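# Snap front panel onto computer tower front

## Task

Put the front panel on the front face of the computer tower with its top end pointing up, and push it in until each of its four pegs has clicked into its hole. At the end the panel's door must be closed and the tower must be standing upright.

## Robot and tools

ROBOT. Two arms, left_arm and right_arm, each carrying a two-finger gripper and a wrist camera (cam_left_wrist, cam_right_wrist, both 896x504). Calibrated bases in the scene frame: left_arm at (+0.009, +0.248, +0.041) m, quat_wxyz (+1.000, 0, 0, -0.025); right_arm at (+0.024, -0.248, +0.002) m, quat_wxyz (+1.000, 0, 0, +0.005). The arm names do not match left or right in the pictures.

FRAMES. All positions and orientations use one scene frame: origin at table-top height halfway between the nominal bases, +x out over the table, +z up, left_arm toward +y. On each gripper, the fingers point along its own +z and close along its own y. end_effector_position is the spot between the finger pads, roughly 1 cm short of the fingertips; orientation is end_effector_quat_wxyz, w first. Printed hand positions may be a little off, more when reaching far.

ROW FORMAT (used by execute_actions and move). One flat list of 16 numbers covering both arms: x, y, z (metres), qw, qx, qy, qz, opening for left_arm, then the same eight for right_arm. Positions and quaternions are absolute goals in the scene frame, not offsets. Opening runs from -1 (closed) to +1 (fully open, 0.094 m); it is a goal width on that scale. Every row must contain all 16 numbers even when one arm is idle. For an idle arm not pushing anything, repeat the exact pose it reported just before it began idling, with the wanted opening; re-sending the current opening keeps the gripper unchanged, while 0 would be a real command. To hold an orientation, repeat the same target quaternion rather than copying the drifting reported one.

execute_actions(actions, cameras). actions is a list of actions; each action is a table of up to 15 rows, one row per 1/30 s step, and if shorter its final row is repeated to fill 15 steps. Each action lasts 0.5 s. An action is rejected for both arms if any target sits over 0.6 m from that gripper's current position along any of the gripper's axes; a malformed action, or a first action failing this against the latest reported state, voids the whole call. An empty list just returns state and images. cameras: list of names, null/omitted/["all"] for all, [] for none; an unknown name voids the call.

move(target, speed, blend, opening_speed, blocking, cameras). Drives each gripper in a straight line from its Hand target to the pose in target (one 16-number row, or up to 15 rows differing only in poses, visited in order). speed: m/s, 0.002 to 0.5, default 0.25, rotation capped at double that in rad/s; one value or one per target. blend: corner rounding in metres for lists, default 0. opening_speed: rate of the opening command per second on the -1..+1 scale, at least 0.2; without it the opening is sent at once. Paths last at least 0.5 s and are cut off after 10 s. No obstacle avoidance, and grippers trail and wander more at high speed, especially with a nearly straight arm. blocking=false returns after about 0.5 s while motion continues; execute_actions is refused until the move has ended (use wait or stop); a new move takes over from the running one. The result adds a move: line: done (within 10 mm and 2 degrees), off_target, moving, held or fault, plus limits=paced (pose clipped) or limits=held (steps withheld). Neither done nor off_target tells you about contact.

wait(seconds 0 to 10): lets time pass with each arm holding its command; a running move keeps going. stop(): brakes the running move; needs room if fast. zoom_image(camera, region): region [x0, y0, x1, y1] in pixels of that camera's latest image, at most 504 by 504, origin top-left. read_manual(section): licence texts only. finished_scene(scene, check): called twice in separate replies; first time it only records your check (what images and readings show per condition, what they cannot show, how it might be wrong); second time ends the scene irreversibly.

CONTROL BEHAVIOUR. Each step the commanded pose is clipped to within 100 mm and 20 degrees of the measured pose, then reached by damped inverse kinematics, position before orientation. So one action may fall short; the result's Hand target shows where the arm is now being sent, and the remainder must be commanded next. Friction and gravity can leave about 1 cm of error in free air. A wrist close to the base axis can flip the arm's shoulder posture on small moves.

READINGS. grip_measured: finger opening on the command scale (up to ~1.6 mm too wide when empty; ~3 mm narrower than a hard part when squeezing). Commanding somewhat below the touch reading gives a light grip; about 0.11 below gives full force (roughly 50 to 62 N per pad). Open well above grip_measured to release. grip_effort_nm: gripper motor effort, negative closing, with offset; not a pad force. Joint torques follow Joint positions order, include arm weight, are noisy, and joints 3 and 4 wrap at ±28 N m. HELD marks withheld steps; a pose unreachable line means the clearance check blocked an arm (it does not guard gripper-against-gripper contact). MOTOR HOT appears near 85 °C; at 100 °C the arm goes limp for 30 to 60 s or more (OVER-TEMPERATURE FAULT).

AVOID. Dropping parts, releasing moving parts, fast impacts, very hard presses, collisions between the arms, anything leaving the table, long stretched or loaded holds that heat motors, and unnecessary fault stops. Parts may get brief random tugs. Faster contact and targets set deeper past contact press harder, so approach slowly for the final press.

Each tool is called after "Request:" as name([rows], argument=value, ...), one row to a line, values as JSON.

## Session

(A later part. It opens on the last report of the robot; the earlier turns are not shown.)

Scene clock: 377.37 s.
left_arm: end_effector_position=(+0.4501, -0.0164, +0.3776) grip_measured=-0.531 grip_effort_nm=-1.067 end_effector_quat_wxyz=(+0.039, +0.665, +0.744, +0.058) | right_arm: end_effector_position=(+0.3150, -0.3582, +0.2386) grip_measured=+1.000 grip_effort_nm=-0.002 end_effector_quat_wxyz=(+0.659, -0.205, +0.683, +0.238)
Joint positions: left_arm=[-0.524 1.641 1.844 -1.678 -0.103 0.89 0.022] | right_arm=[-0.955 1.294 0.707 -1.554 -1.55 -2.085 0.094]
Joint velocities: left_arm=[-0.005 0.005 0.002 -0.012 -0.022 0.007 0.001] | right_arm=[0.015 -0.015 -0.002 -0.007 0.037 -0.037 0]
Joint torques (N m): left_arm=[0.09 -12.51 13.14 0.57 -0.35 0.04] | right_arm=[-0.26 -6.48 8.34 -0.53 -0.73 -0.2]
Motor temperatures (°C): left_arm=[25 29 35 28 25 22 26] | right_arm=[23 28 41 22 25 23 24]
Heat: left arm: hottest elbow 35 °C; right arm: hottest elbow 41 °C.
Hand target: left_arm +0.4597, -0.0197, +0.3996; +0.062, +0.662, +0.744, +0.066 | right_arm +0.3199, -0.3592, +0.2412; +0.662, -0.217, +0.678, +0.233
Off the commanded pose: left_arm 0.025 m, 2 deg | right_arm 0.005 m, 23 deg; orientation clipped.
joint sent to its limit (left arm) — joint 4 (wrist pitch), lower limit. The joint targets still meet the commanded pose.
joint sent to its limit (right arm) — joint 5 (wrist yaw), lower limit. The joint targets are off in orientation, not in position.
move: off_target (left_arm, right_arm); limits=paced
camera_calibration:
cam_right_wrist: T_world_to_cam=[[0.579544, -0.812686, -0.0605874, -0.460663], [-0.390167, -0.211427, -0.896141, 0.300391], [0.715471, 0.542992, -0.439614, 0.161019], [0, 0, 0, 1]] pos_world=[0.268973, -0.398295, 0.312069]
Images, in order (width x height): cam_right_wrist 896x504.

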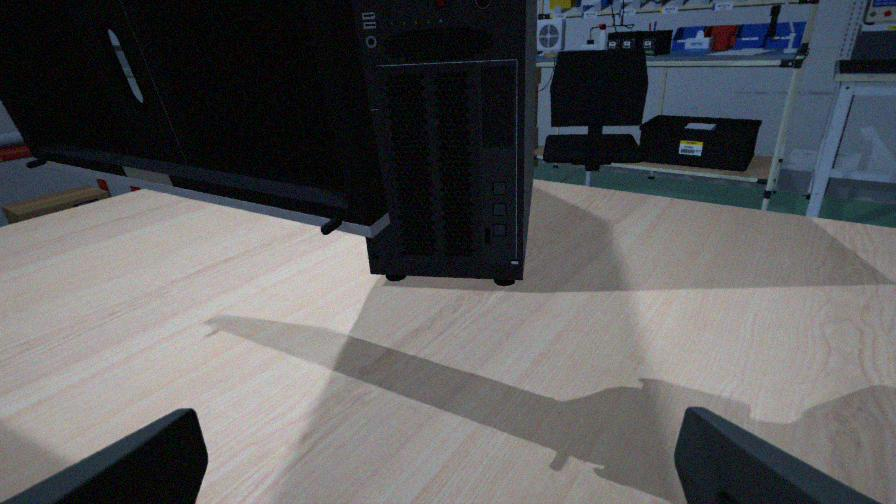

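Request:
move([
  [0.42,0.0,0.42,0.3623,0.5578,0.6262,0.4067,-0.8,0.28,-0.42,0.4,0.64,-0.18,0.72,0.2,1],
  [0.40,0.02,0.42,0.535,0.061,0.836,0.102,-0.8,0.28,-0.42,0.42,0.64,-0.18,0.72,0.2,1],
  [0.40,0.02,0.42,0.487,-0.46,0.701,-0.2446,-0.8,0.28,-0.42,0.42,0.64,-0.18,0.72,0.2,1],
], speed=0.3)

Scene clock: 438.37 s.
left_arm: end_effector_position=(+0.4012, +0.0197, +0.3921) grip_measured=-0.536 grip_effort_nm=-1.062 end_effector_quat_wxyz=(+0.485, -0.449, +0.721, -0.209) | right_arm: end_effector_position=(+0.2846, -0.4160, +0.3955) grip_measured=+1.000 grip_effort_nm=0.002 end_effector_quat_wxyz=(+0.641, -0.129, +0.737, +0.172)
Joint positions: left_arm=[-0.759 1.098 1.037 -0.649 -0.825 -1.526 0.022] | right_arm=[-1.164 1.045 1.033 -1.698 -1.449 -1.622 0.094]
Joint velocities: left_arm=[0.005 -0.005 0.017 0.002 0.051 -0.022 -0.001] | right_arm=[-0.015 0.005 0.012 0.027 -0.022 -0.022 0]
Joint torques (N m): left_arm=[-0.79 -7.77 11.41 1.87 -0.92 -0.12] | right_arm=[-2.2 -6.71 13.65 -0.55 -0.88 0.04]
Motor temperatures (°C): left_arm=[25 30 40 28 25 22 27] | right_arm=[23 28 38 22 25 23 24]
Heat: left arm: hottest elbow 40 °C; right arm: hottest elbow 38 °C.
Hand target: left_arm +0.3985, +0.0198, +0.4198; +0.490, -0.462, +0.699, -0.239 | right_arm +0.2828, -0.4201, +0.4174; +0.647, -0.137, +0.735, +0.152
Off the commanded pose: left_arm 0.028 m, 5 deg | right_arm 0.025 m, 7 deg.
joint sent to its limit (right arm) — joint 4 (wrist pitch), lower limit. The joint targets are off in position and orientation.
move: off_target (left_arm, right_arm)
camera_calibration:
cam_left_wrist: T_world_to_cam=[[0.445077, -0.51916, 0.729643, -0.453328], [-0.493637, -0.822058, -0.283801, 0.365153], [0.747148, -0.233865, -0.622156, 0.0364713], [0, 0, 0, 1]] pos_world=[0.354769, 0.0733568, 0.457089]
cam_right_wrist: T_world_to_cam=[[0.394037, -0.914537, -0.0914152, -0.457878], [-0.51867, -0.139152, -0.843574, 0.462779], [0.75876, 0.379814, -0.529174, 0.238385], [0, 0, 0, 1]] pos_world=[0.239574, -0.444892, 0.474678]

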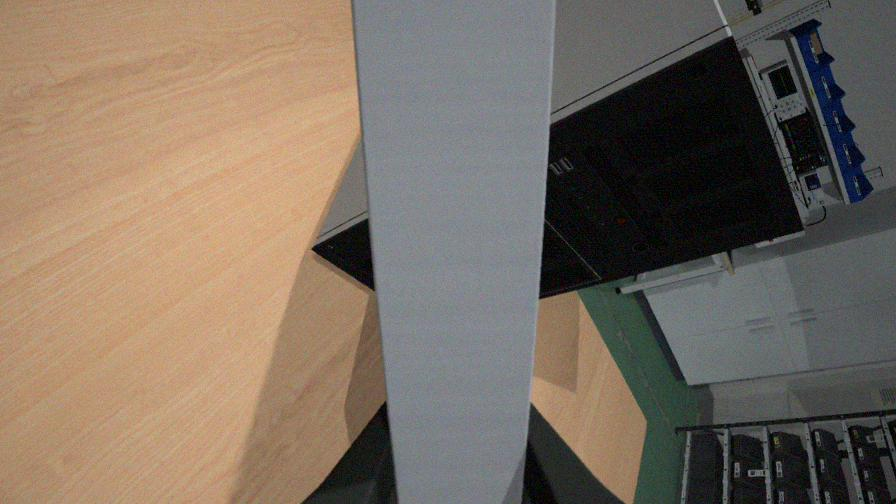

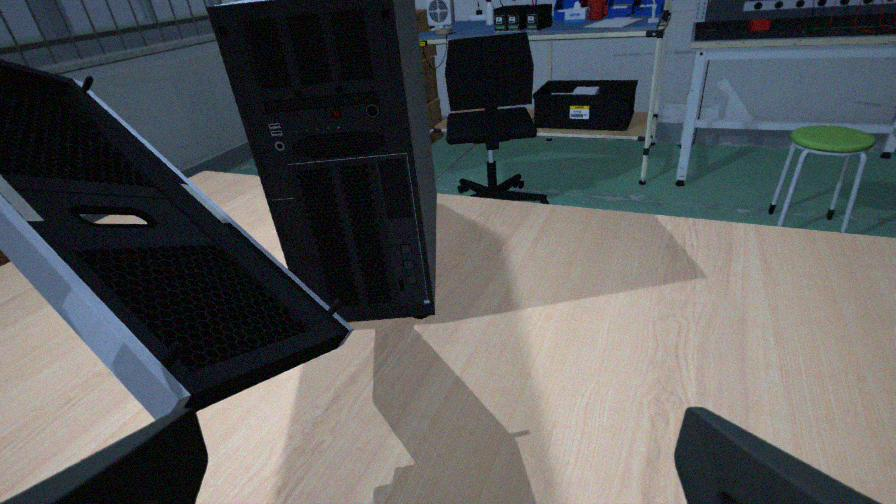

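Good view of the back; zooming in.

Request:
zoom_image(camera="cam_right_wrist", region=[0, 40, 380, 420])

Request:
zoom_image(camera="cam_right_wrist", region=[0, 50, 200, 250])

Request:
zoom_image(camera="cam_right_wrist", region=[200, 0, 450, 330])

Scaled by 1.326 from the camera's 896x504 image, which has a finer 1280x720 frame.

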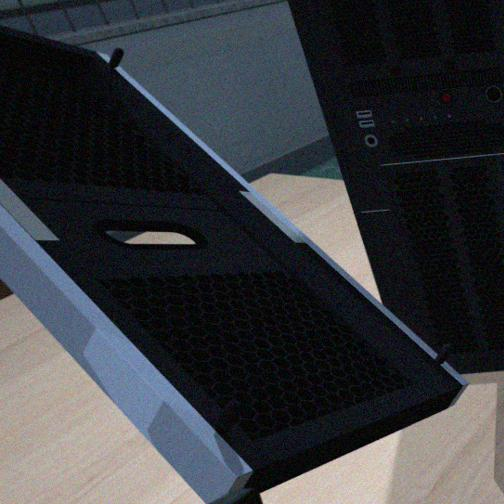

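Scaled by 2.520 from the camera's 896x504 image, which has a finer 1280x720 frame.

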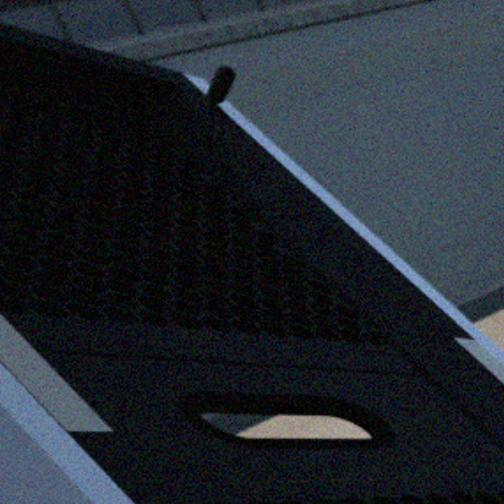

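Scaled by 1.527 from the camera's 896x504 image, which has a finer 1280x720 frame.

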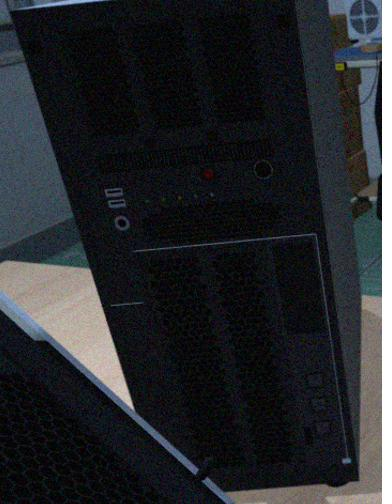

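Request:
zoom_image(camera="cam_right_wrist", region=[270, 240, 400, 370])

Request:
zoom_image(camera="cam_right_wrist", region=[130, 300, 230, 440])

Request:
zoom_image(camera="cam_right_wrist", region=[0, 50, 130, 180])

Scaled by 3.877 from the camera's 896x504 image, which has a finer 1280x720 frame.

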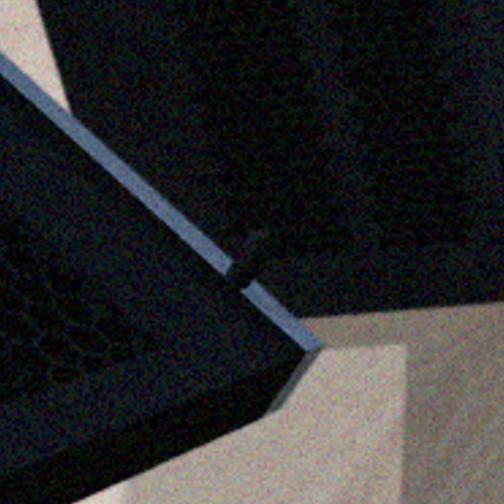

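Scaled by 3.600 from the camera's 896x504 image, which has a finer 1280x720 frame.

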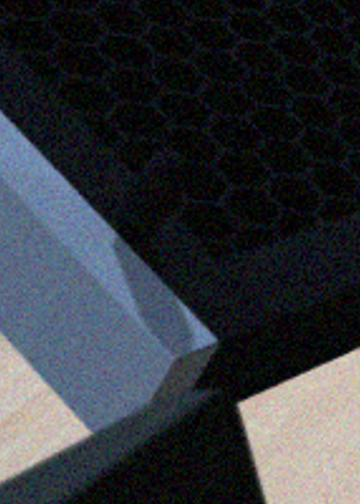

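Scaled by 3.877 from the camera's 896x504 image, which has a finer 1280x720 frame.

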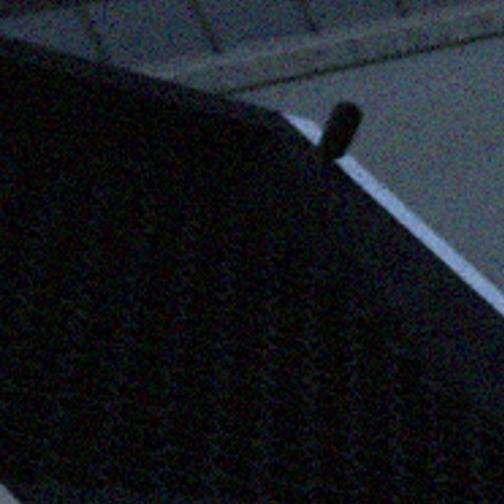

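Request:
move([
  [0.41,0.08,0.42,0.535,0.061,0.836,0.102,-0.8,0.28,-0.42,0.35,0.64,-0.18,0.72,0.2,1],
  [0.43,0.16,0.36,0.3851,0.593,0.593,0.3851,-0.8,0.28,-0.42,0.28,0.64,-0.18,0.72,0.2,1],
  [0.47,0.2,0.2,0.3851,0.593,0.593,0.3851,-0.8,0.28,-0.42,0.28,0.64,-0.18,0.72,0.2,1],
], speed=0.25)

Scene clock: 545.23 s.
left_arm: end_effector_position=(+0.4500, +0.2009, +0.1795) grip_measured=-0.532 grip_effort_nm=-1.062 end_effector_quat_wxyz=(+0.369, +0.600, +0.612, +0.359) | right_arm: end_effector_position=(+0.2822, -0.4149, +0.2838) grip_measured=+1.000 grip_effort_nm=0.002 end_effector_quat_wxyz=(+0.633, -0.166, +0.736, +0.174)
Joint positions: left_arm=[-0.109 1.181 0.459 0.228 -0.135 1.475 0.022] | right_arm=[-1.167 1.201 0.833 -1.698 -1.414 -2.025 0.094]
Joint velocities: left_arm=[0.005 -0.015 -0.002 0.002 -0.007 -0.051 -0.001] | right_arm=[-0.015 -0.015 0.012 -0.002 -0.051 0.037 0]
Joint torques (N m): left_arm=[0.56 -5.3 9.35 3.67 -0.04 0.21] | right_arm=[-2.08 -6.42 7.68 -1.25 -0.48 -0.16]
Motor temperatures (°C): left_arm=[25 29 41 28 25 22 27] | right_arm=[23 28 41 22 26 23 24]
Heat: left arm: hottest elbow 41 °C; right arm: hottest elbow 41 °C.
Hand target: left_arm +0.4630, +0.2022, +0.2002; +0.385, +0.592, +0.597, +0.381 | right_arm +0.2802, -0.4181, +0.2814; +0.633, -0.162, +0.737, +0.172
Off the commanded pose: left_arm 0.029 m, 4 deg | right_arm 0.007 m, 4 deg.
joint sent to its limit (right arm) — joint 4 (wrist pitch), lower limit. The joint targets are off in orientation, not in position.
move: off_target (left_arm, right_arm)
camera_calibration:
cam_left_wrist: T_world_to_cam=[[-0.467563, -0.010193, -0.883901, 0.37217], [-0.375339, 0.907605, 0.188079, -0.00755235], [0.800316, 0.419702, -0.428188, -0.279976], [0, 0, 0, 1]] pos_world=[0.395248, 0.128154, 0.2105]
cam_right_wrist: T_world_to_cam=[[0.44858, -0.892416, -0.0486709, -0.48448], [-0.505355, -0.208351, -0.83738, 0.333278], [0.737151, 0.400228, -0.544449, 0.199581], [0, 0, 0, 1]] pos_world=[0.23863, -0.442797, 0.364162]

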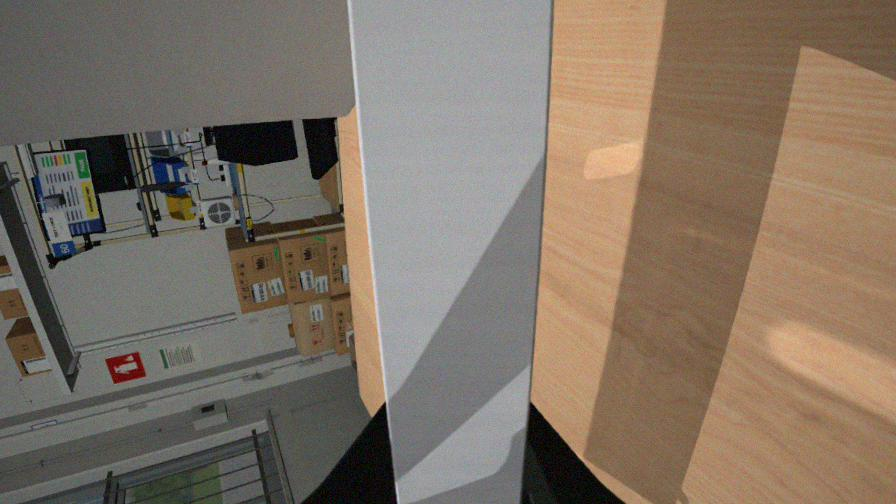

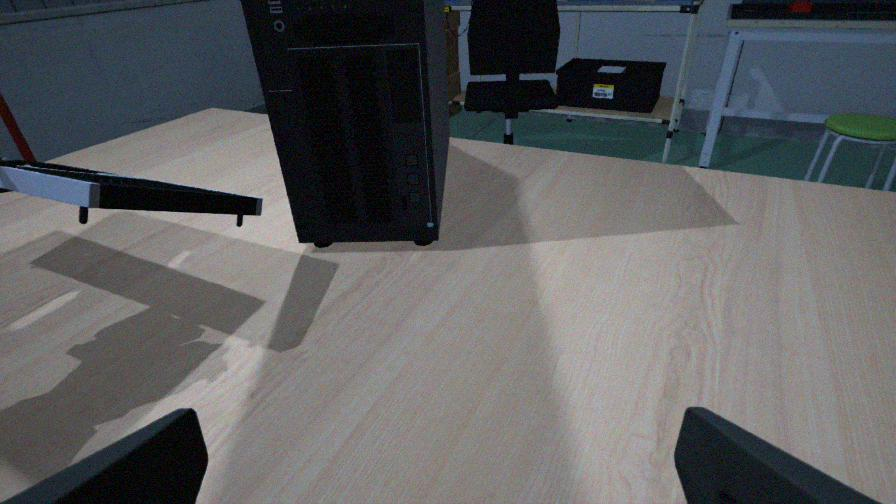

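Request:
move(target=[0.47,0.2,0.125,0.3851,0.593,0.593,0.3851,-0.8,0.28,-0.42,0.28,0.64,-0.18,0.72,0.2,1], speed=0.12)

Scene clock: 574.13 s.
left_arm: end_effector_position=(+0.4579, +0.2008, +0.1121) grip_measured=-0.532 grip_effort_nm=-1.062 end_effector_quat_wxyz=(+0.371, +0.600, +0.607, +0.368) | right_arm: end_effector_position=(+0.2826, -0.4159, +0.2822) grip_measured=+1.000 grip_effort_nm=-0.002 end_effector_quat_wxyz=(+0.633, -0.166, +0.735, +0.174)
Joint positions: left_arm=[-0.109 1.449 0.4 0.572 -0.142 1.488 0.022] | right_arm=[-1.167 1.208 0.833 -1.698 -1.414 -2.031 0.094]
Joint velocities: left_arm=[-0.005 -0.005 0.007 -0.012 0.066 0.007 0.001] | right_arm=[-0.005 -0.005 0.012 -0.012 0.022 0.066 0]
Joint torques (N m): left_arm=[-0.03 -6.24 6.53 3.52 -0.11 0.12] | right_arm=[-2.2 -6.89 7.82 -0.98 -0.52 -0.13]
Motor temperatures (°C): left_arm=[25 28 39 28 25 22 28] | right_arm=[23 28 40 22 25 23 24]
Heat: left arm: hottest elbow 39 °C; right arm: hottest elbow 40 °C.
Hand target: left_arm +0.4682, +0.2005, +0.1260; +0.384, +0.593, +0.594, +0.385 | right_arm +0.2809, -0.4195, +0.2801; +0.633, -0.162, +0.737, +0.173
Off the commanded pose: left_arm 0.018 m, 3 deg | right_arm 0.005 m, 4 deg.
joint sent to its limit (right arm) — joint 4 (wrist pitch), lower limit. The joint targets are off in orientation, not in position.
move: off_target (left_arm, right_arm)
camera_calibration:
cam_left_wrist: T_world_to_cam=[[-0.453055, 0.000552547, -0.891482, 0.308345], [-0.378522, 0.905262, 0.192928, 0.00954189], [0.807132, 0.424852, -0.409925, -0.321327], [0, 0, 0, 1]] pos_world=[0.402662, 0.127708, 0.141324]
cam_right_wrist: T_world_to_cam=[[0.449275, -0.892001, -0.0498604, -0.485279], [-0.505275, -0.207673, -0.837598, 0.332258], [0.736783, 0.401505, -0.544008, 0.199283], [0, 0, 0, 1]] pos_world=[0.239077, -0.443882, 0.362514]

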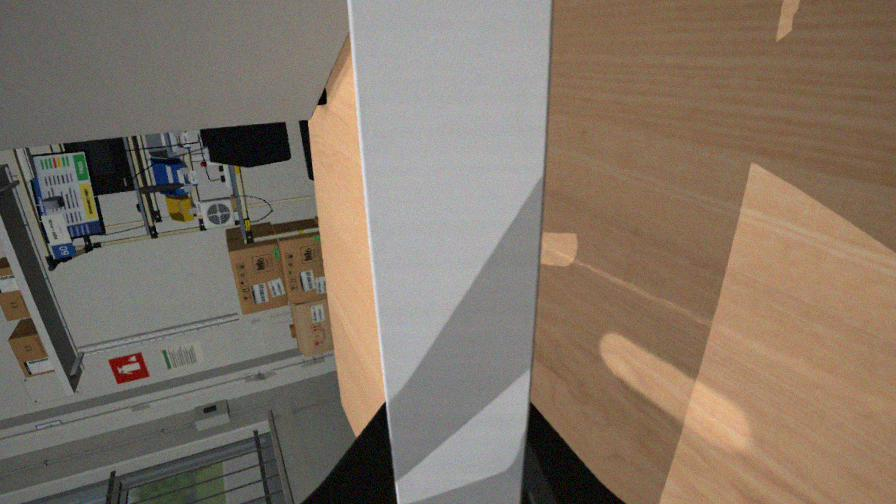

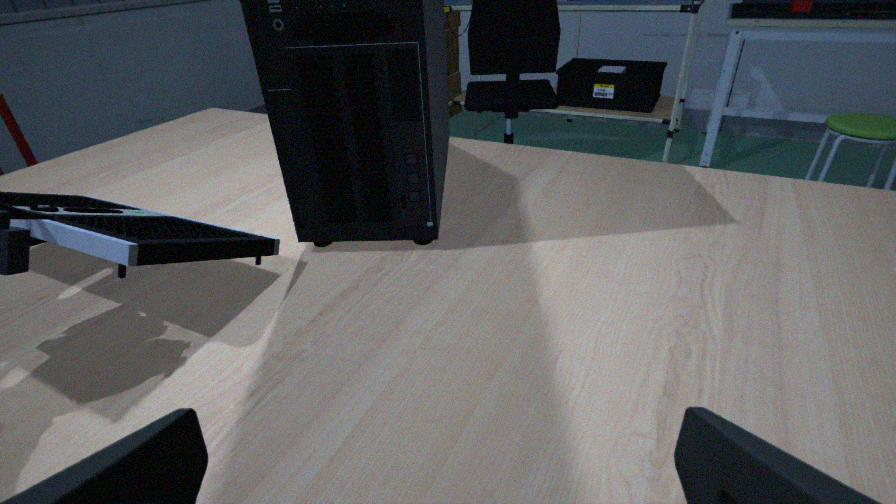

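Request:
zoom_image(camera="cam_right_wrist", region=[200, 0, 480, 260])

Request:
zoom_image(camera="cam_right_wrist", region=[0, 170, 300, 300])

Scaled by 1.800 from the camera's 896x504 image, which has a finer 1280x720 frame.

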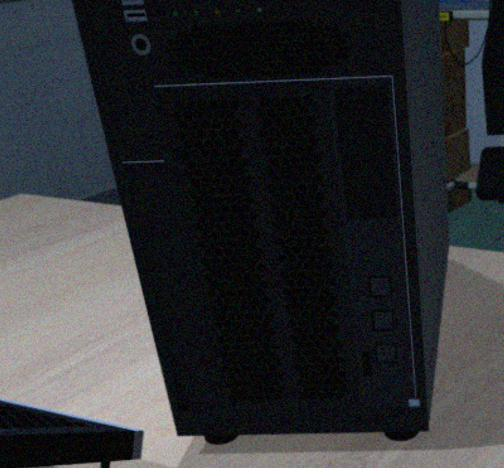

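Scaled by 1.680 from the camera's 896x504 image, which has a finer 1280x720 frame.

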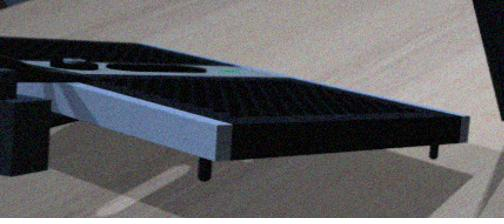

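Request:
move(target=[0.485,0.2,0.09,0.3851,0.593,0.593,0.3851,-0.8,0.28,-0.42,0.28,0.64,-0.18,0.72,0.2,1], speed=0.06, cameras=["cam_right_wrist"])

Request:
zoom_image(camera="cam_right_wrist", region=[0, 170, 300, 300])

Scene clock: 587.07 s.
left_arm: end_effector_position=(+0.4759, +0.1996, +0.0946) grip_measured=-0.532 grip_effort_nm=-1.067 end_effector_quat_wxyz=(+0.385, +0.593, +0.591, +0.387) | right_arm: end_effector_position=(+0.2827, -0.4160, +0.2820) grip_measured=+1.000 grip_effort_nm=0.002 end_effector_quat_wxyz=(+0.633, -0.166, +0.735, +0.175)
Joint positions: left_arm=[-0.105 1.601 0.418 0.763 -0.142 1.512 0.022] | right_arm=[-1.167 1.209 0.833 -1.698 -1.414 -2.032 0.094]
Joint velocities: left_arm=[-0.005 -0.005 -0.007 -0.002 0.037 -0.037 0] | right_arm=[-0.015 -0.005 -0.012 -0.027 -0.022 -0.051 0]
Joint torques (N m): left_arm=[0.73 -5.6 6.27 2.24 0.27 -0.06] | right_arm=[-2.32 -6.12 7.97 -1.14 -0.54 -0.15]
Motor temperatures (°C): left_arm=[25 28 38 28 25 22 28] | right_arm=[23 28 39 22 25 23 24]
Heat: left arm: hottest elbow 38 °C; right arm: hottest elbow 39 °C.
Hand target: left_arm +0.4841, +0.2006, +0.0903; +0.385, +0.593, +0.594, +0.385 | right_arm +0.2809, -0.4195, +0.2799; +0.633, -0.162, +0.737, +0.173
Off the commanded pose: left_arm 0.010 m, 0 deg | right_arm 0.005 m, 4 deg.
joint sent to its limit (right arm) — joint 4 (wrist pitch), lower limit. The joint targets are off in orientation, not in position.
move: off_target (right_arm)
camera_calibration:
cam_right_wrist: T_world_to_cam=[[0.449307, -0.891942, -0.0506246, -0.485233], [-0.505501, -0.207101, -0.837603, 0.332338], [0.736608, 0.401932, -0.543929, 0.199353], [0, 0, 0, 1]] pos_world=[0.23917, -0.444098, 0.362236]
Images, in order (width x height): cam_right_wrist 896x504.

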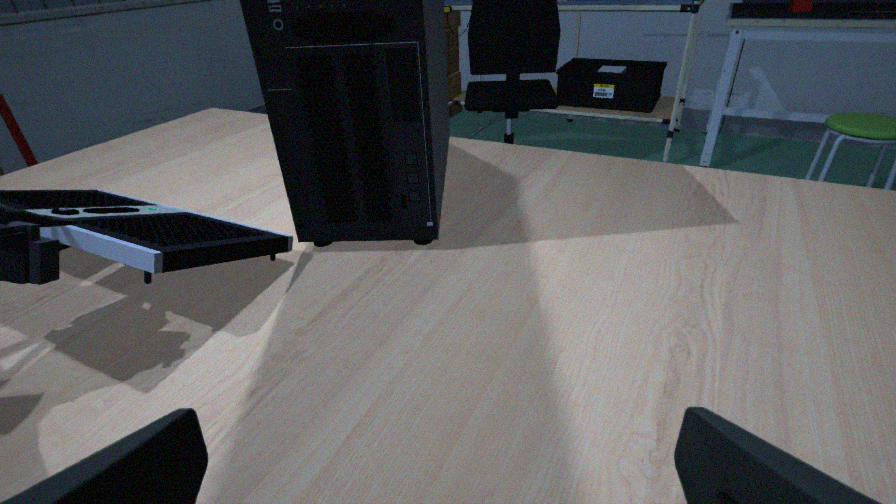

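Scaled by 1.680 from the camera's 896x504 image, which has a finer 1280x720 frame.

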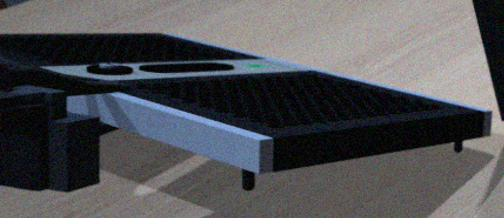

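Request:
move(target=[0.49,0.2,0.078,0.3851,0.593,0.593,0.3851,-0.8,0.28,-0.42,0.28,0.64,-0.18,0.72,0.2,1], speed=0.05, cameras=[])

Request:
move(target=[0.49,0.2,0.078,0.3851,0.593,0.593,0.3851,0.15,0.28,-0.42,0.28,0.64,-0.18,0.72,0.2,1], opening_speed=0.4)

Scene clock: 595.23 s.
left_arm: end_effector_position=(+0.4835, +0.1994, +0.0907) grip_measured=-0.532 grip_effort_nm=-1.077 end_effector_quat_wxyz=(+0.392, +0.590, +0.586, +0.394) | right_arm: end_effector_position=(+0.2827, -0.4160, +0.2820) grip_measured=+1.000 grip_effort_nm=0.007 end_effector_quat_wxyz=(+0.633, -0.166, +0.735, +0.175)
Joint positions: left_arm=[-0.102 1.649 0.43 0.821 -0.14 1.518 0.022] | right_arm=[-1.167 1.209 0.833 -1.698 -1.414 -2.032 0.094]
Joint velocities: left_arm=[-0.005 -0.005 -0.007 -0.007 -0.022 0.007 0] | right_arm=[-0.005 -0.005 -0.017 -0.017 -0.037 -0.081 0]
Joint torques (N m): left_arm=[0.5 -5.42 5.82 1.83 0.28 -0.13] | right_arm=[-2.02 -6.77 7.84 -1.02 -0.52 -0.17]
Motor temperatures (°C): left_arm=[25 28 37 28 25 22 28] | right_arm=[23 28 39 22 25 23 24]
Heat: left arm: hottest elbow 37 °C; right arm: hottest elbow 39 °C.
Hand target: left_arm +0.4891, +0.2001, +0.0784; +0.385, +0.593, +0.593, +0.385 | right_arm +0.2809, -0.4195, +0.2800; +0.633, -0.162, +0.737, +0.173
Off the commanded pose: left_arm 0.014 m, 2 deg | right_arm 0.005 m, 4 deg.
joint sent to its limit (right arm) — joint 4 (wrist pitch), lower limit. The joint targets are off in orientation, not in position.
move: off_target (left_arm, right_arm)
No camera images: "cameras" was empty.

Scene clock: 597.93 s.
left_arm: end_effector_position=(+0.4800, +0.1993, +0.0746) grip_measured=+0.148 grip_effort_nm=0.051 end_effector_quat_wxyz=(+0.380, +0.599, +0.592, +0.383) | right_arm: end_effector_position=(+0.2827, -0.4160, +0.2820) grip_measured=+1.000 grip_effort_nm=0.007 end_effector_quat_wxyz=(+0.633, -0.166, +0.735, +0.175)
Joint positions: left_arm=[-0.102 1.681 0.43 0.814 -0.135 1.519 0.054] | right_arm=[-1.167 1.209 0.833 -1.698 -1.414 -2.032 0.094]
Joint velocities: left_arm=[0.005 -0.015 0.002 0.012 -0.037 -0.066 0.001] | right_arm=[-0.005 -0.005 0.007 0.022 0.007 -0.037 0]
Joint torques (N m): left_arm=[0.5 -7.53 5.7 2.11 0.06 -0.11] | right_arm=[-2.26 -6.48 7.99 -1.17 -0.53 -0.15]
Motor temperatures (°C): left_arm=[25 28 36 28 25 22 28] | right_arm=[23 28 39 22 25 23 24]
Heat: left arm: hottest elbow 36 °C; right arm: hottest elbow 39 °C.
Hand target: left_arm +0.4896, +0.2000, +0.0782; +0.385, +0.593, +0.593, +0.385 | right_arm +0.2809, -0.4195, +0.2800; +0.633, -0.162, +0.737, +0.173
Off the commanded pose: left_arm 0.011 m, 1 deg | right_arm 0.005 m, 4 deg.
joint sent to its limit (right arm) — joint 4 (wrist pitch), lower limit. The joint targets are off in orientation, not in position.
move: off_target (left_arm, right_arm)
camera_calibration:
cam_left_wrist: T_world_to_cam=[[-0.416362, 0.0226813, -0.908916, 0.26422], [-0.374157, 0.906841, 0.194026, 0.0240679], [0.828643, 0.420862, -0.369088, -0.366472], [0, 0, 0, 1]] pos_world=[0.422691, 0.126415, 0.100224]
cam_right_wrist: T_world_to_cam=[[0.449363, -0.891935, -0.0502473, -0.485352], [-0.505341, -0.207406, -0.837624, 0.332171], [0.736684, 0.401789, -0.543932, 0.199273], [0, 0, 0, 1]] pos_world=[0.239158, -0.444074, 0.362238]

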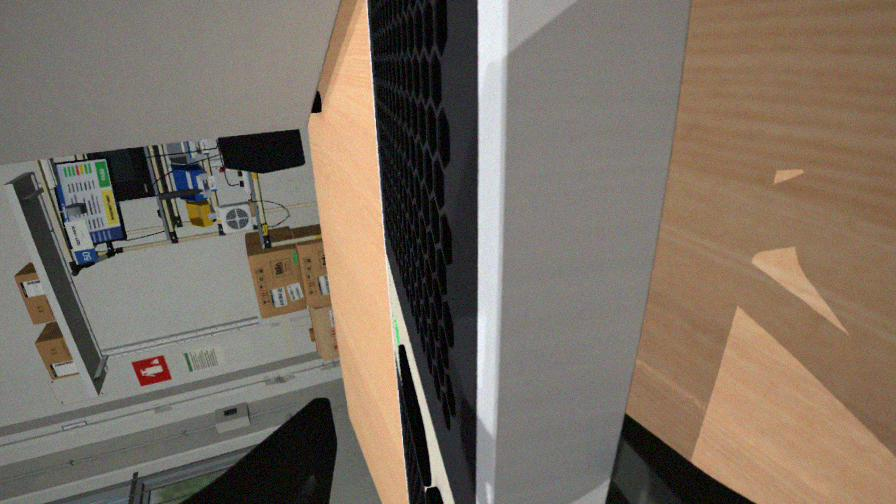

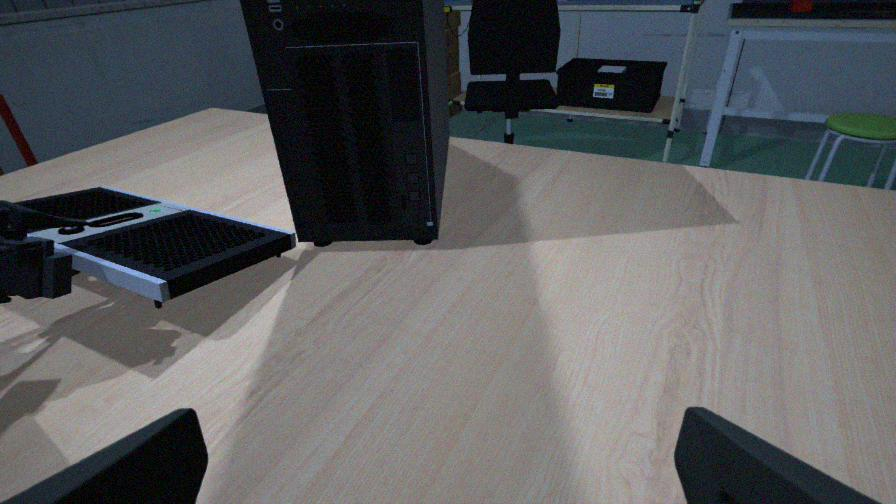

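Request:
move([
  [0.488,0.2,0.055,0.3851,0.593,0.593,0.3851,0.15,0.28,-0.42,0.28,0.64,-0.18,0.72,0.2,1],
  [0.486,0.2,0.032,0.3851,0.593,0.593,0.3851,0.15,0.28,-0.42,0.28,0.64,-0.18,0.72,0.2,1],
], speed=0.06, cameras=["cam_left_wrist"])

Scene clock: 604.40 s.
left_arm: end_effector_position=(+0.4777, +0.1996, +0.0342) grip_measured=+0.148 grip_effort_nm=0.046 end_effector_quat_wxyz=(+0.380, +0.599, +0.592, +0.383) | right_arm: end_effector_position=(+0.2827, -0.4160, +0.2820) grip_measured=+1.000 grip_effort_nm=0.002 end_effector_quat_wxyz=(+0.633, -0.166, +0.735, +0.175)
Joint positions: left_arm=[-0.102 1.857 0.43 0.991 -0.135 1.519 0.054] | right_arm=[-1.167 1.209 0.833 -1.698 -1.414 -2.032 0.094]
Joint velocities: left_arm=[-0.005 -0.015 0.002 0.002 -0.007 0.007 0.001] | right_arm=[-0.015 0.005 0.002 0.007 -0.051 0.022 0]
Joint torques (N m): left_arm=[0.15 -7.53 4.07 2.58 -0.04 -0.13] | right_arm=[-2.32 -7.06 8.01 -0.98 -0.48 -0.17]
Motor temperatures (°C): left_arm=[25 28 36 28 25 22 27] | right_arm=[23 28 39 22 25 23 24]
Heat: left arm: hottest elbow 36 °C; right arm: hottest elbow 39 °C.
Hand target: left_arm +0.4852, +0.2002, +0.0329; +0.385, +0.593, +0.593, +0.385 | right_arm +0.2809, -0.4195, +0.2800; +0.633, -0.162, +0.737, +0.173
Off the commanded pose: left_arm 0.009 m, 1 deg | right_arm 0.005 m, 4 deg.
joint sent to its limit (right arm) — joint 4 (wrist pitch), lower limit. The joint targets are off in orientation, not in position.
move: off_target (right_arm)
camera_calibration:
cam_left_wrist: T_world_to_cam=[[-0.416019, 0.0226291, -0.909074, 0.226417], [-0.37423, 0.906852, 0.193832, 0.0307151], [0.828782, 0.420841, -0.368799, -0.379613], [0, 0, 0, 1]] pos_world=[0.420305, 0.126779, 0.0598754]
Images, in order (width x height): cam_left_wrist 896x504.

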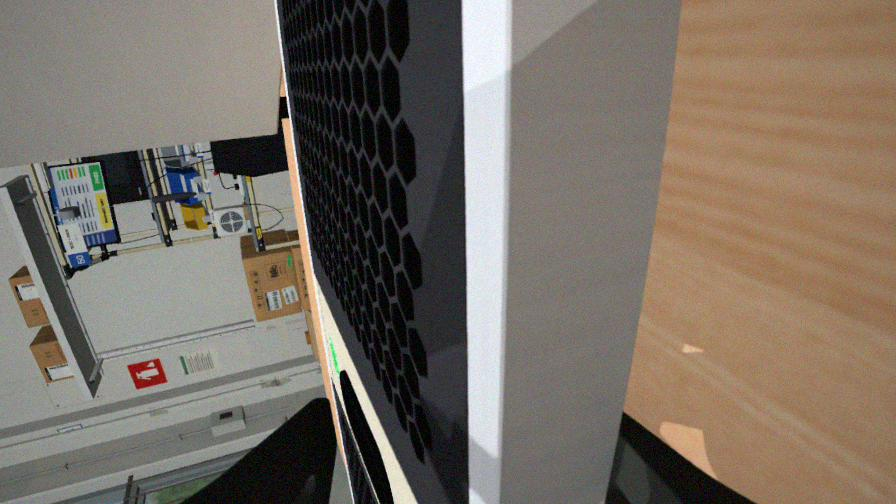

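Request:
move([
  [0.40,0.2,0.032,0.3851,0.593,0.593,0.3851,0.15,0.28,-0.42,0.28,0.64,-0.18,0.72,0.2,1],
  [0.36,0.2,0.14,0.3851,0.593,0.593,0.3851,0.15,0.28,-0.42,0.28,0.64,-0.18,0.72,0.2,1],
  [0.33,0.2,0.2,0.979,0,0.203,0,0.15,0.28,-0.42,0.28,0.64,-0.18,0.72,0.2,1],
  [0.36,0.205,0.14,0.3851,-0.593,0.593,-0.3851,0.15,0.28,-0.42,0.28,0.64,-0.18,0.72,0.2,1],
], speed=[0.08,0.25,0.3,0.3])

Scene clock: 621.23 s.
left_arm: end_effector_position=(+0.3462, +0.2053, +0.1202) grip_measured=+0.149 grip_effort_nm=0.032 end_effector_quat_wxyz=(-0.379, +0.593, -0.608, +0.369) | right_arm: end_effector_position=(+0.2827, -0.4160, +0.2820) grip_measured=+1.000 grip_effort_nm=0.002 end_effector_quat_wxyz=(+0.633, -0.166, +0.735, +0.175)
Joint positions: left_arm=[-0.179 1.041 0.124 0.45 -0.205 -1.648 0.054] | right_arm=[-1.167 1.209 0.833 -1.698 -1.414 -2.032 0.094]
Joint velocities: left_arm=[-0.015 -0.015 -0.002 0.007 -0.022 -0.081 0] | right_arm=[-0.005 -0.005 -0.007 0.002 -0.007 -0.066 0]
Joint torques (N m): left_arm=[0.62 -2.02 9.22 1.78 -0.04 -0.03] | right_arm=[-2.2 -5.77 7.88 -1.29 -0.52 -0.15]
Motor temperatures (°C): left_arm=[25 28 34 27 25 22 27] | right_arm=[23 28 38 22 25 23 24]
Heat: left arm: hottest elbow 34 °C; right arm: hottest elbow 38 °C.
Hand target: left_arm +0.3610, +0.2039, +0.1392; -0.386, +0.593, -0.593, +0.385 | right_arm +0.2809, -0.4195, +0.2800; +0.633, -0.162, +0.737, +0.173
Off the commanded pose: left_arm 0.024 m, 3 deg | right_arm 0.005 m, 4 deg.
joint sent to its limit (right arm) — joint 4 (wrist pitch), lower limit. The joint targets are off in orientation, not in position.
move: off_target (left_arm, right_arm); limits=paced
camera_calibration:
cam_left_wrist: T_world_to_cam=[[0.442794, -0.0364826, 0.895881, -0.252406], [-0.393896, -0.905506, 0.157811, 0.342922], [0.805468, -0.422761, -0.415323, -0.0545202], [0, 0, 0, 1]] pos_world=[0.290754, 0.278261, 0.149366]
cam_right_wrist: T_world_to_cam=[[0.449363, -0.891935, -0.0502473, -0.485352], [-0.505341, -0.207406, -0.837624, 0.332171], [0.736684, 0.401789, -0.543932, 0.199273], [0, 0, 0, 1]] pos_world=[0.239158, -0.444074, 0.362238]

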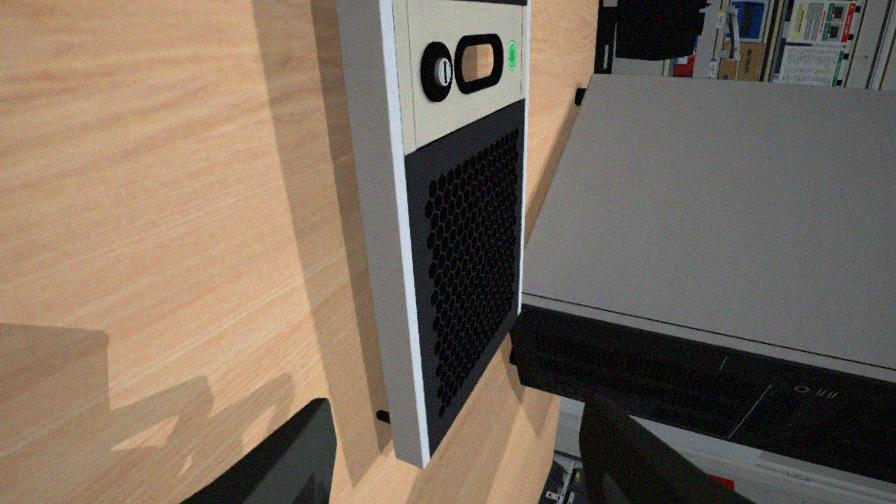

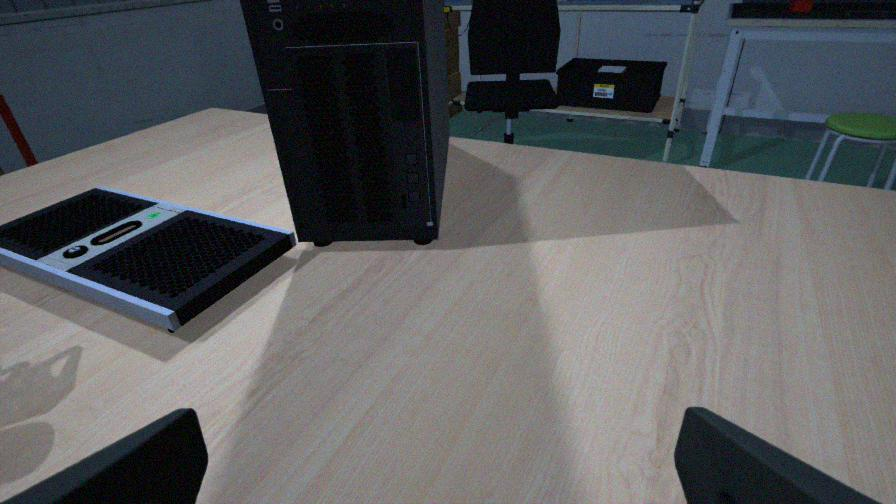

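Request:
zoom_image(camera="cam_left_wrist", region=[330, 0, 560, 190])

Request:
zoom_image(camera="cam_right_wrist", region=[0, 180, 310, 340])

Scaled by 2.191 from the camera's 896x504 image, which has a finer 1280x720 frame.

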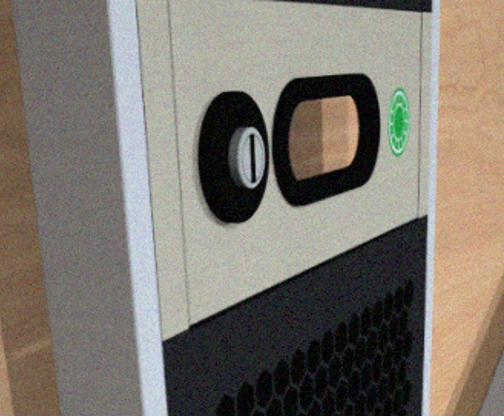

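Scaled by 1.626 from the camera's 896x504 image, which has a finer 1280x720 frame.

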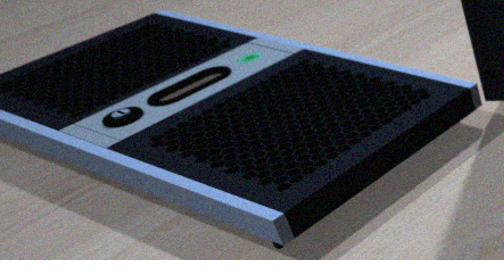

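Request:
move([
  [0.39,0.253,0.08,0.3715,-0.5719,0.6133,-0.3983,0.15,0.28,-0.42,0.28,0.64,-0.18,0.72,0.2,1],
  [0.41,0.252,0.036,0.3715,-0.5719,0.6133,-0.3983,0.15,0.28,-0.42,0.28,0.64,-0.18,0.72,0.2,1],
], speed=0.1)

Scene clock: 647.80 s.
left_arm: end_effector_position=(+0.4024, +0.2507, +0.0390) grip_measured=+0.149 grip_effort_nm=0.027 end_effector_quat_wxyz=(-0.365, +0.578, -0.611, +0.398) | right_arm: end_effector_position=(+0.2827, -0.4160, +0.2820) grip_measured=+1.000 grip_effort_nm=-0.002 end_effector_quat_wxyz=(+0.633, -0.166, +0.735, +0.174)
Joint positions: left_arm=[0.109 1.808 0.22 1.155 0.119 -1.532 0.054] | right_arm=[-1.167 1.209 0.833 -1.698 -1.414 -2.032 0.094]
Joint velocities: left_arm=[-0.005 0.005 -0.012 0.017 -0.022 -0.066 -0.001] | right_arm=[-0.005 -0.005 -0.012 0.017 0.022 0.051 0]
Joint torques (N m): left_arm=[0.21 -5.54 2.3 2.77 0.04 0.19] | right_arm=[-2.49 -6.12 7.75 -1.06 -0.51 -0.16]
Motor temperatures (°C): left_arm=[25 27 35 27 25 22 26] | right_arm=[23 28 38 22 25 23 24]
Heat: left arm: hottest elbow 35 °C; right arm: hottest elbow 38 °C.
Hand target: left_arm +0.4076, +0.2513, +0.0381; -0.370, +0.573, -0.612, +0.399 | right_arm +0.2809, -0.4195, +0.2800; +0.633, -0.162, +0.737, +0.173
Off the commanded pose: left_arm 0.008 m, 1 deg | right_arm 0.005 m, 4 deg.
joint sent to its limit (right arm) — joint 4 (wrist pitch), lower limit. The joint targets are off in orientation, not in position.
move: off_target (right_arm)
camera_calibration:
cam_left_wrist: T_world_to_cam=[[0.417528, -0.0253372, 0.908311, -0.195977], [-0.44673, -0.876187, 0.180909, 0.431961], [0.791267, -0.481304, -0.377151, -0.0953649], [0, 0, 0, 1]] pos_world=[0.350255, 0.327614, 0.0638955]
cam_right_wrist: T_world_to_cam=[[0.449418, -0.891928, -0.04987, -0.485471], [-0.505181, -0.207712, -0.837644, 0.332005], [0.73676, 0.401646, -0.543935, 0.199193], [0, 0, 0, 1]] pos_world=[0.239145, -0.444049, 0.362239]

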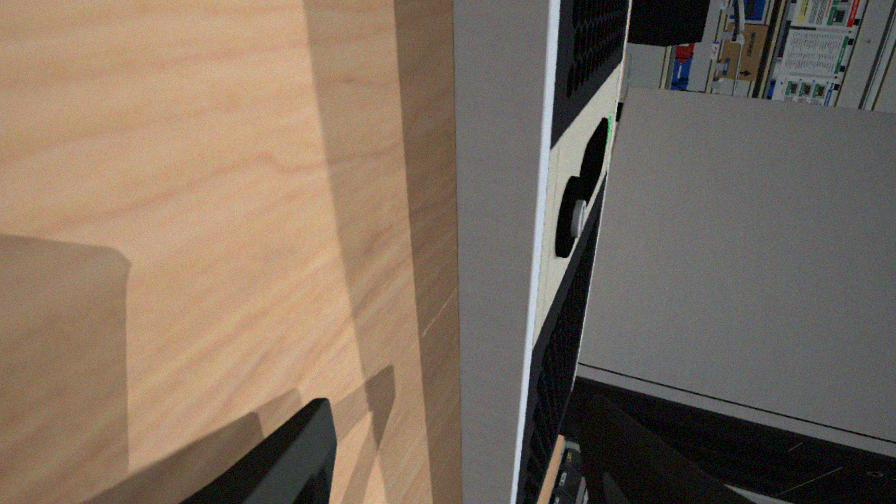

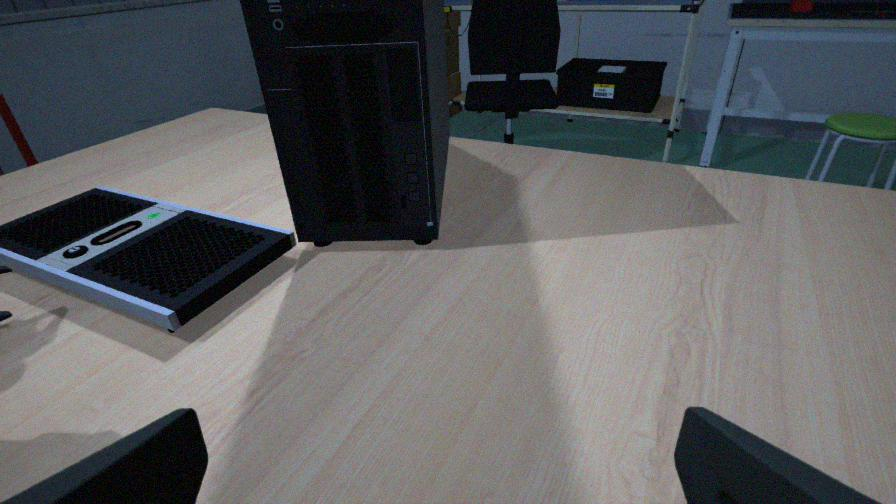

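Request:
move([
  [0.43,0.2505,0.0325,0.3715,-0.5719,0.6133,-0.3983,0.15,0.28,-0.42,0.28,0.64,-0.18,0.72,0.2,1],
  [0.485,0.2465,0.0325,0.3715,-0.5719,0.6133,-0.3983,0.15,0.28,-0.42,0.28,0.64,-0.18,0.72,0.2,1],
], speed=0.06)

Scene clock: 655.87 s.
left_arm: end_effector_position=(+0.4773, +0.2501, +0.0355) grip_measured=+0.149 grip_effort_nm=0.037 end_effector_quat_wxyz=(-0.373, +0.574, -0.610, +0.399) | right_arm: end_effector_position=(+0.2827, -0.4160, +0.2820) grip_measured=+1.000 grip_effort_nm=0.002 end_effector_quat_wxyz=(+0.633, -0.166, +0.735, +0.174)
Joint positions: left_arm=[0.09 1.866 0.417 1.032 0.097 -1.532 0.054] | right_arm=[-1.167 1.209 0.833 -1.698 -1.414 -2.032 0.094]
Joint velocities: left_arm=[0.005 -0.005 0.002 0.002 0.022 0.007 0.002] | right_arm=[-0.024 -0.005 -0.007 0.002 0.022 -0.022 0]
Joint torques (N m): left_arm=[-0.62 -7.53 4.05 1.88 -0.13 0.12] | right_arm=[-1.96 -6.42 7.98 -1.13 -0.52 -0.17]
Motor temperatures (°C): left_arm=[25 27 35 27 25 22 26] | right_arm=[23 28 38 22 25 23 24]
Heat: left arm: hottest elbow 35 °C; right arm: hottest elbow 38 °C.
Hand target: left_arm +0.4847, +0.2475, +0.0312; -0.372, +0.572, -0.613, +0.398 | right_arm +0.2809, -0.4195, +0.2800; +0.633, -0.162, +0.737, +0.173
Off the commanded pose: left_arm 0.009 m, 0 deg | right_arm 0.005 m, 4 deg.
joint sent to its limit (right arm) — joint 4 (wrist pitch), lower limit. The joint targets are off in orientation, not in position.
move: off_target (right_arm)
camera_calibration:
cam_left_wrist: T_world_to_cam=[[0.403429, -0.0339208, 0.914382, -0.215492], [-0.447851, -0.878753, 0.164995, 0.467352], [0.797919, -0.47607, -0.369706, -0.160989], [0, 0, 0, 1]] pos_world=[0.424696, 0.326735, 0.0604128]
cam_right_wrist: T_world_to_cam=[[0.449418, -0.891928, -0.04987, -0.485471], [-0.505181, -0.207712, -0.837644, 0.332005], [0.73676, 0.401646, -0.543935, 0.199193], [0, 0, 0, 1]] pos_world=[0.239145, -0.444049, 0.362239]

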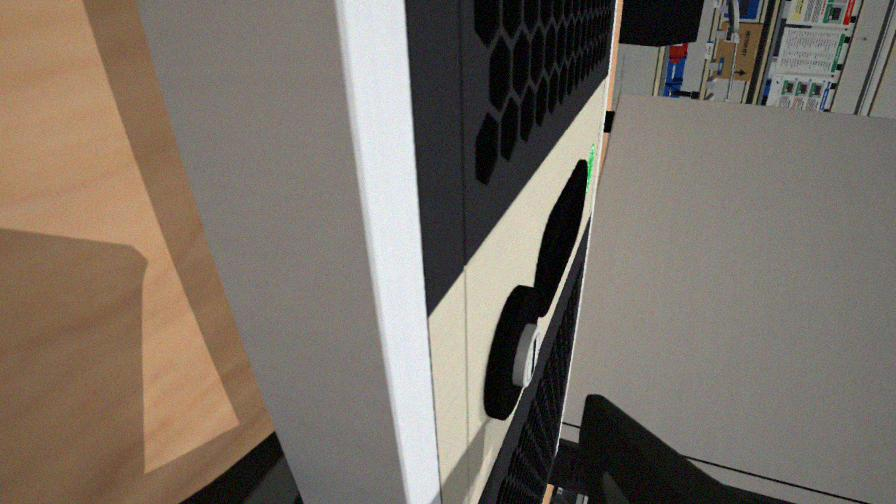

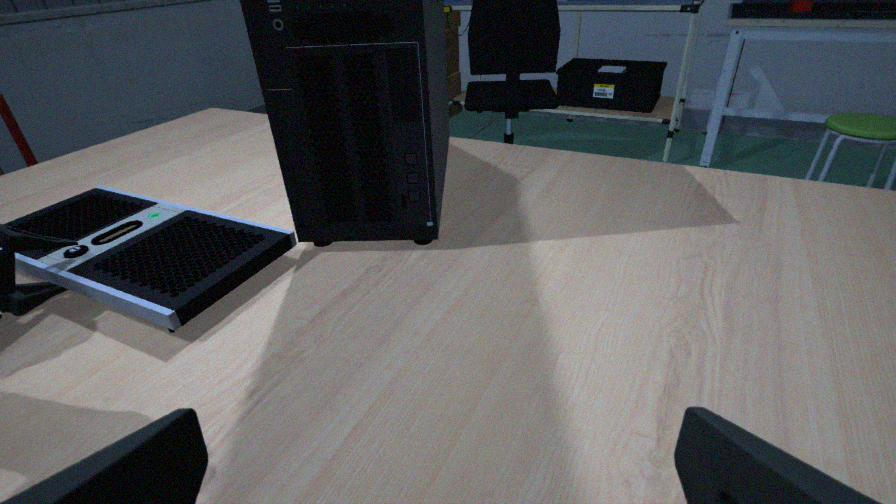

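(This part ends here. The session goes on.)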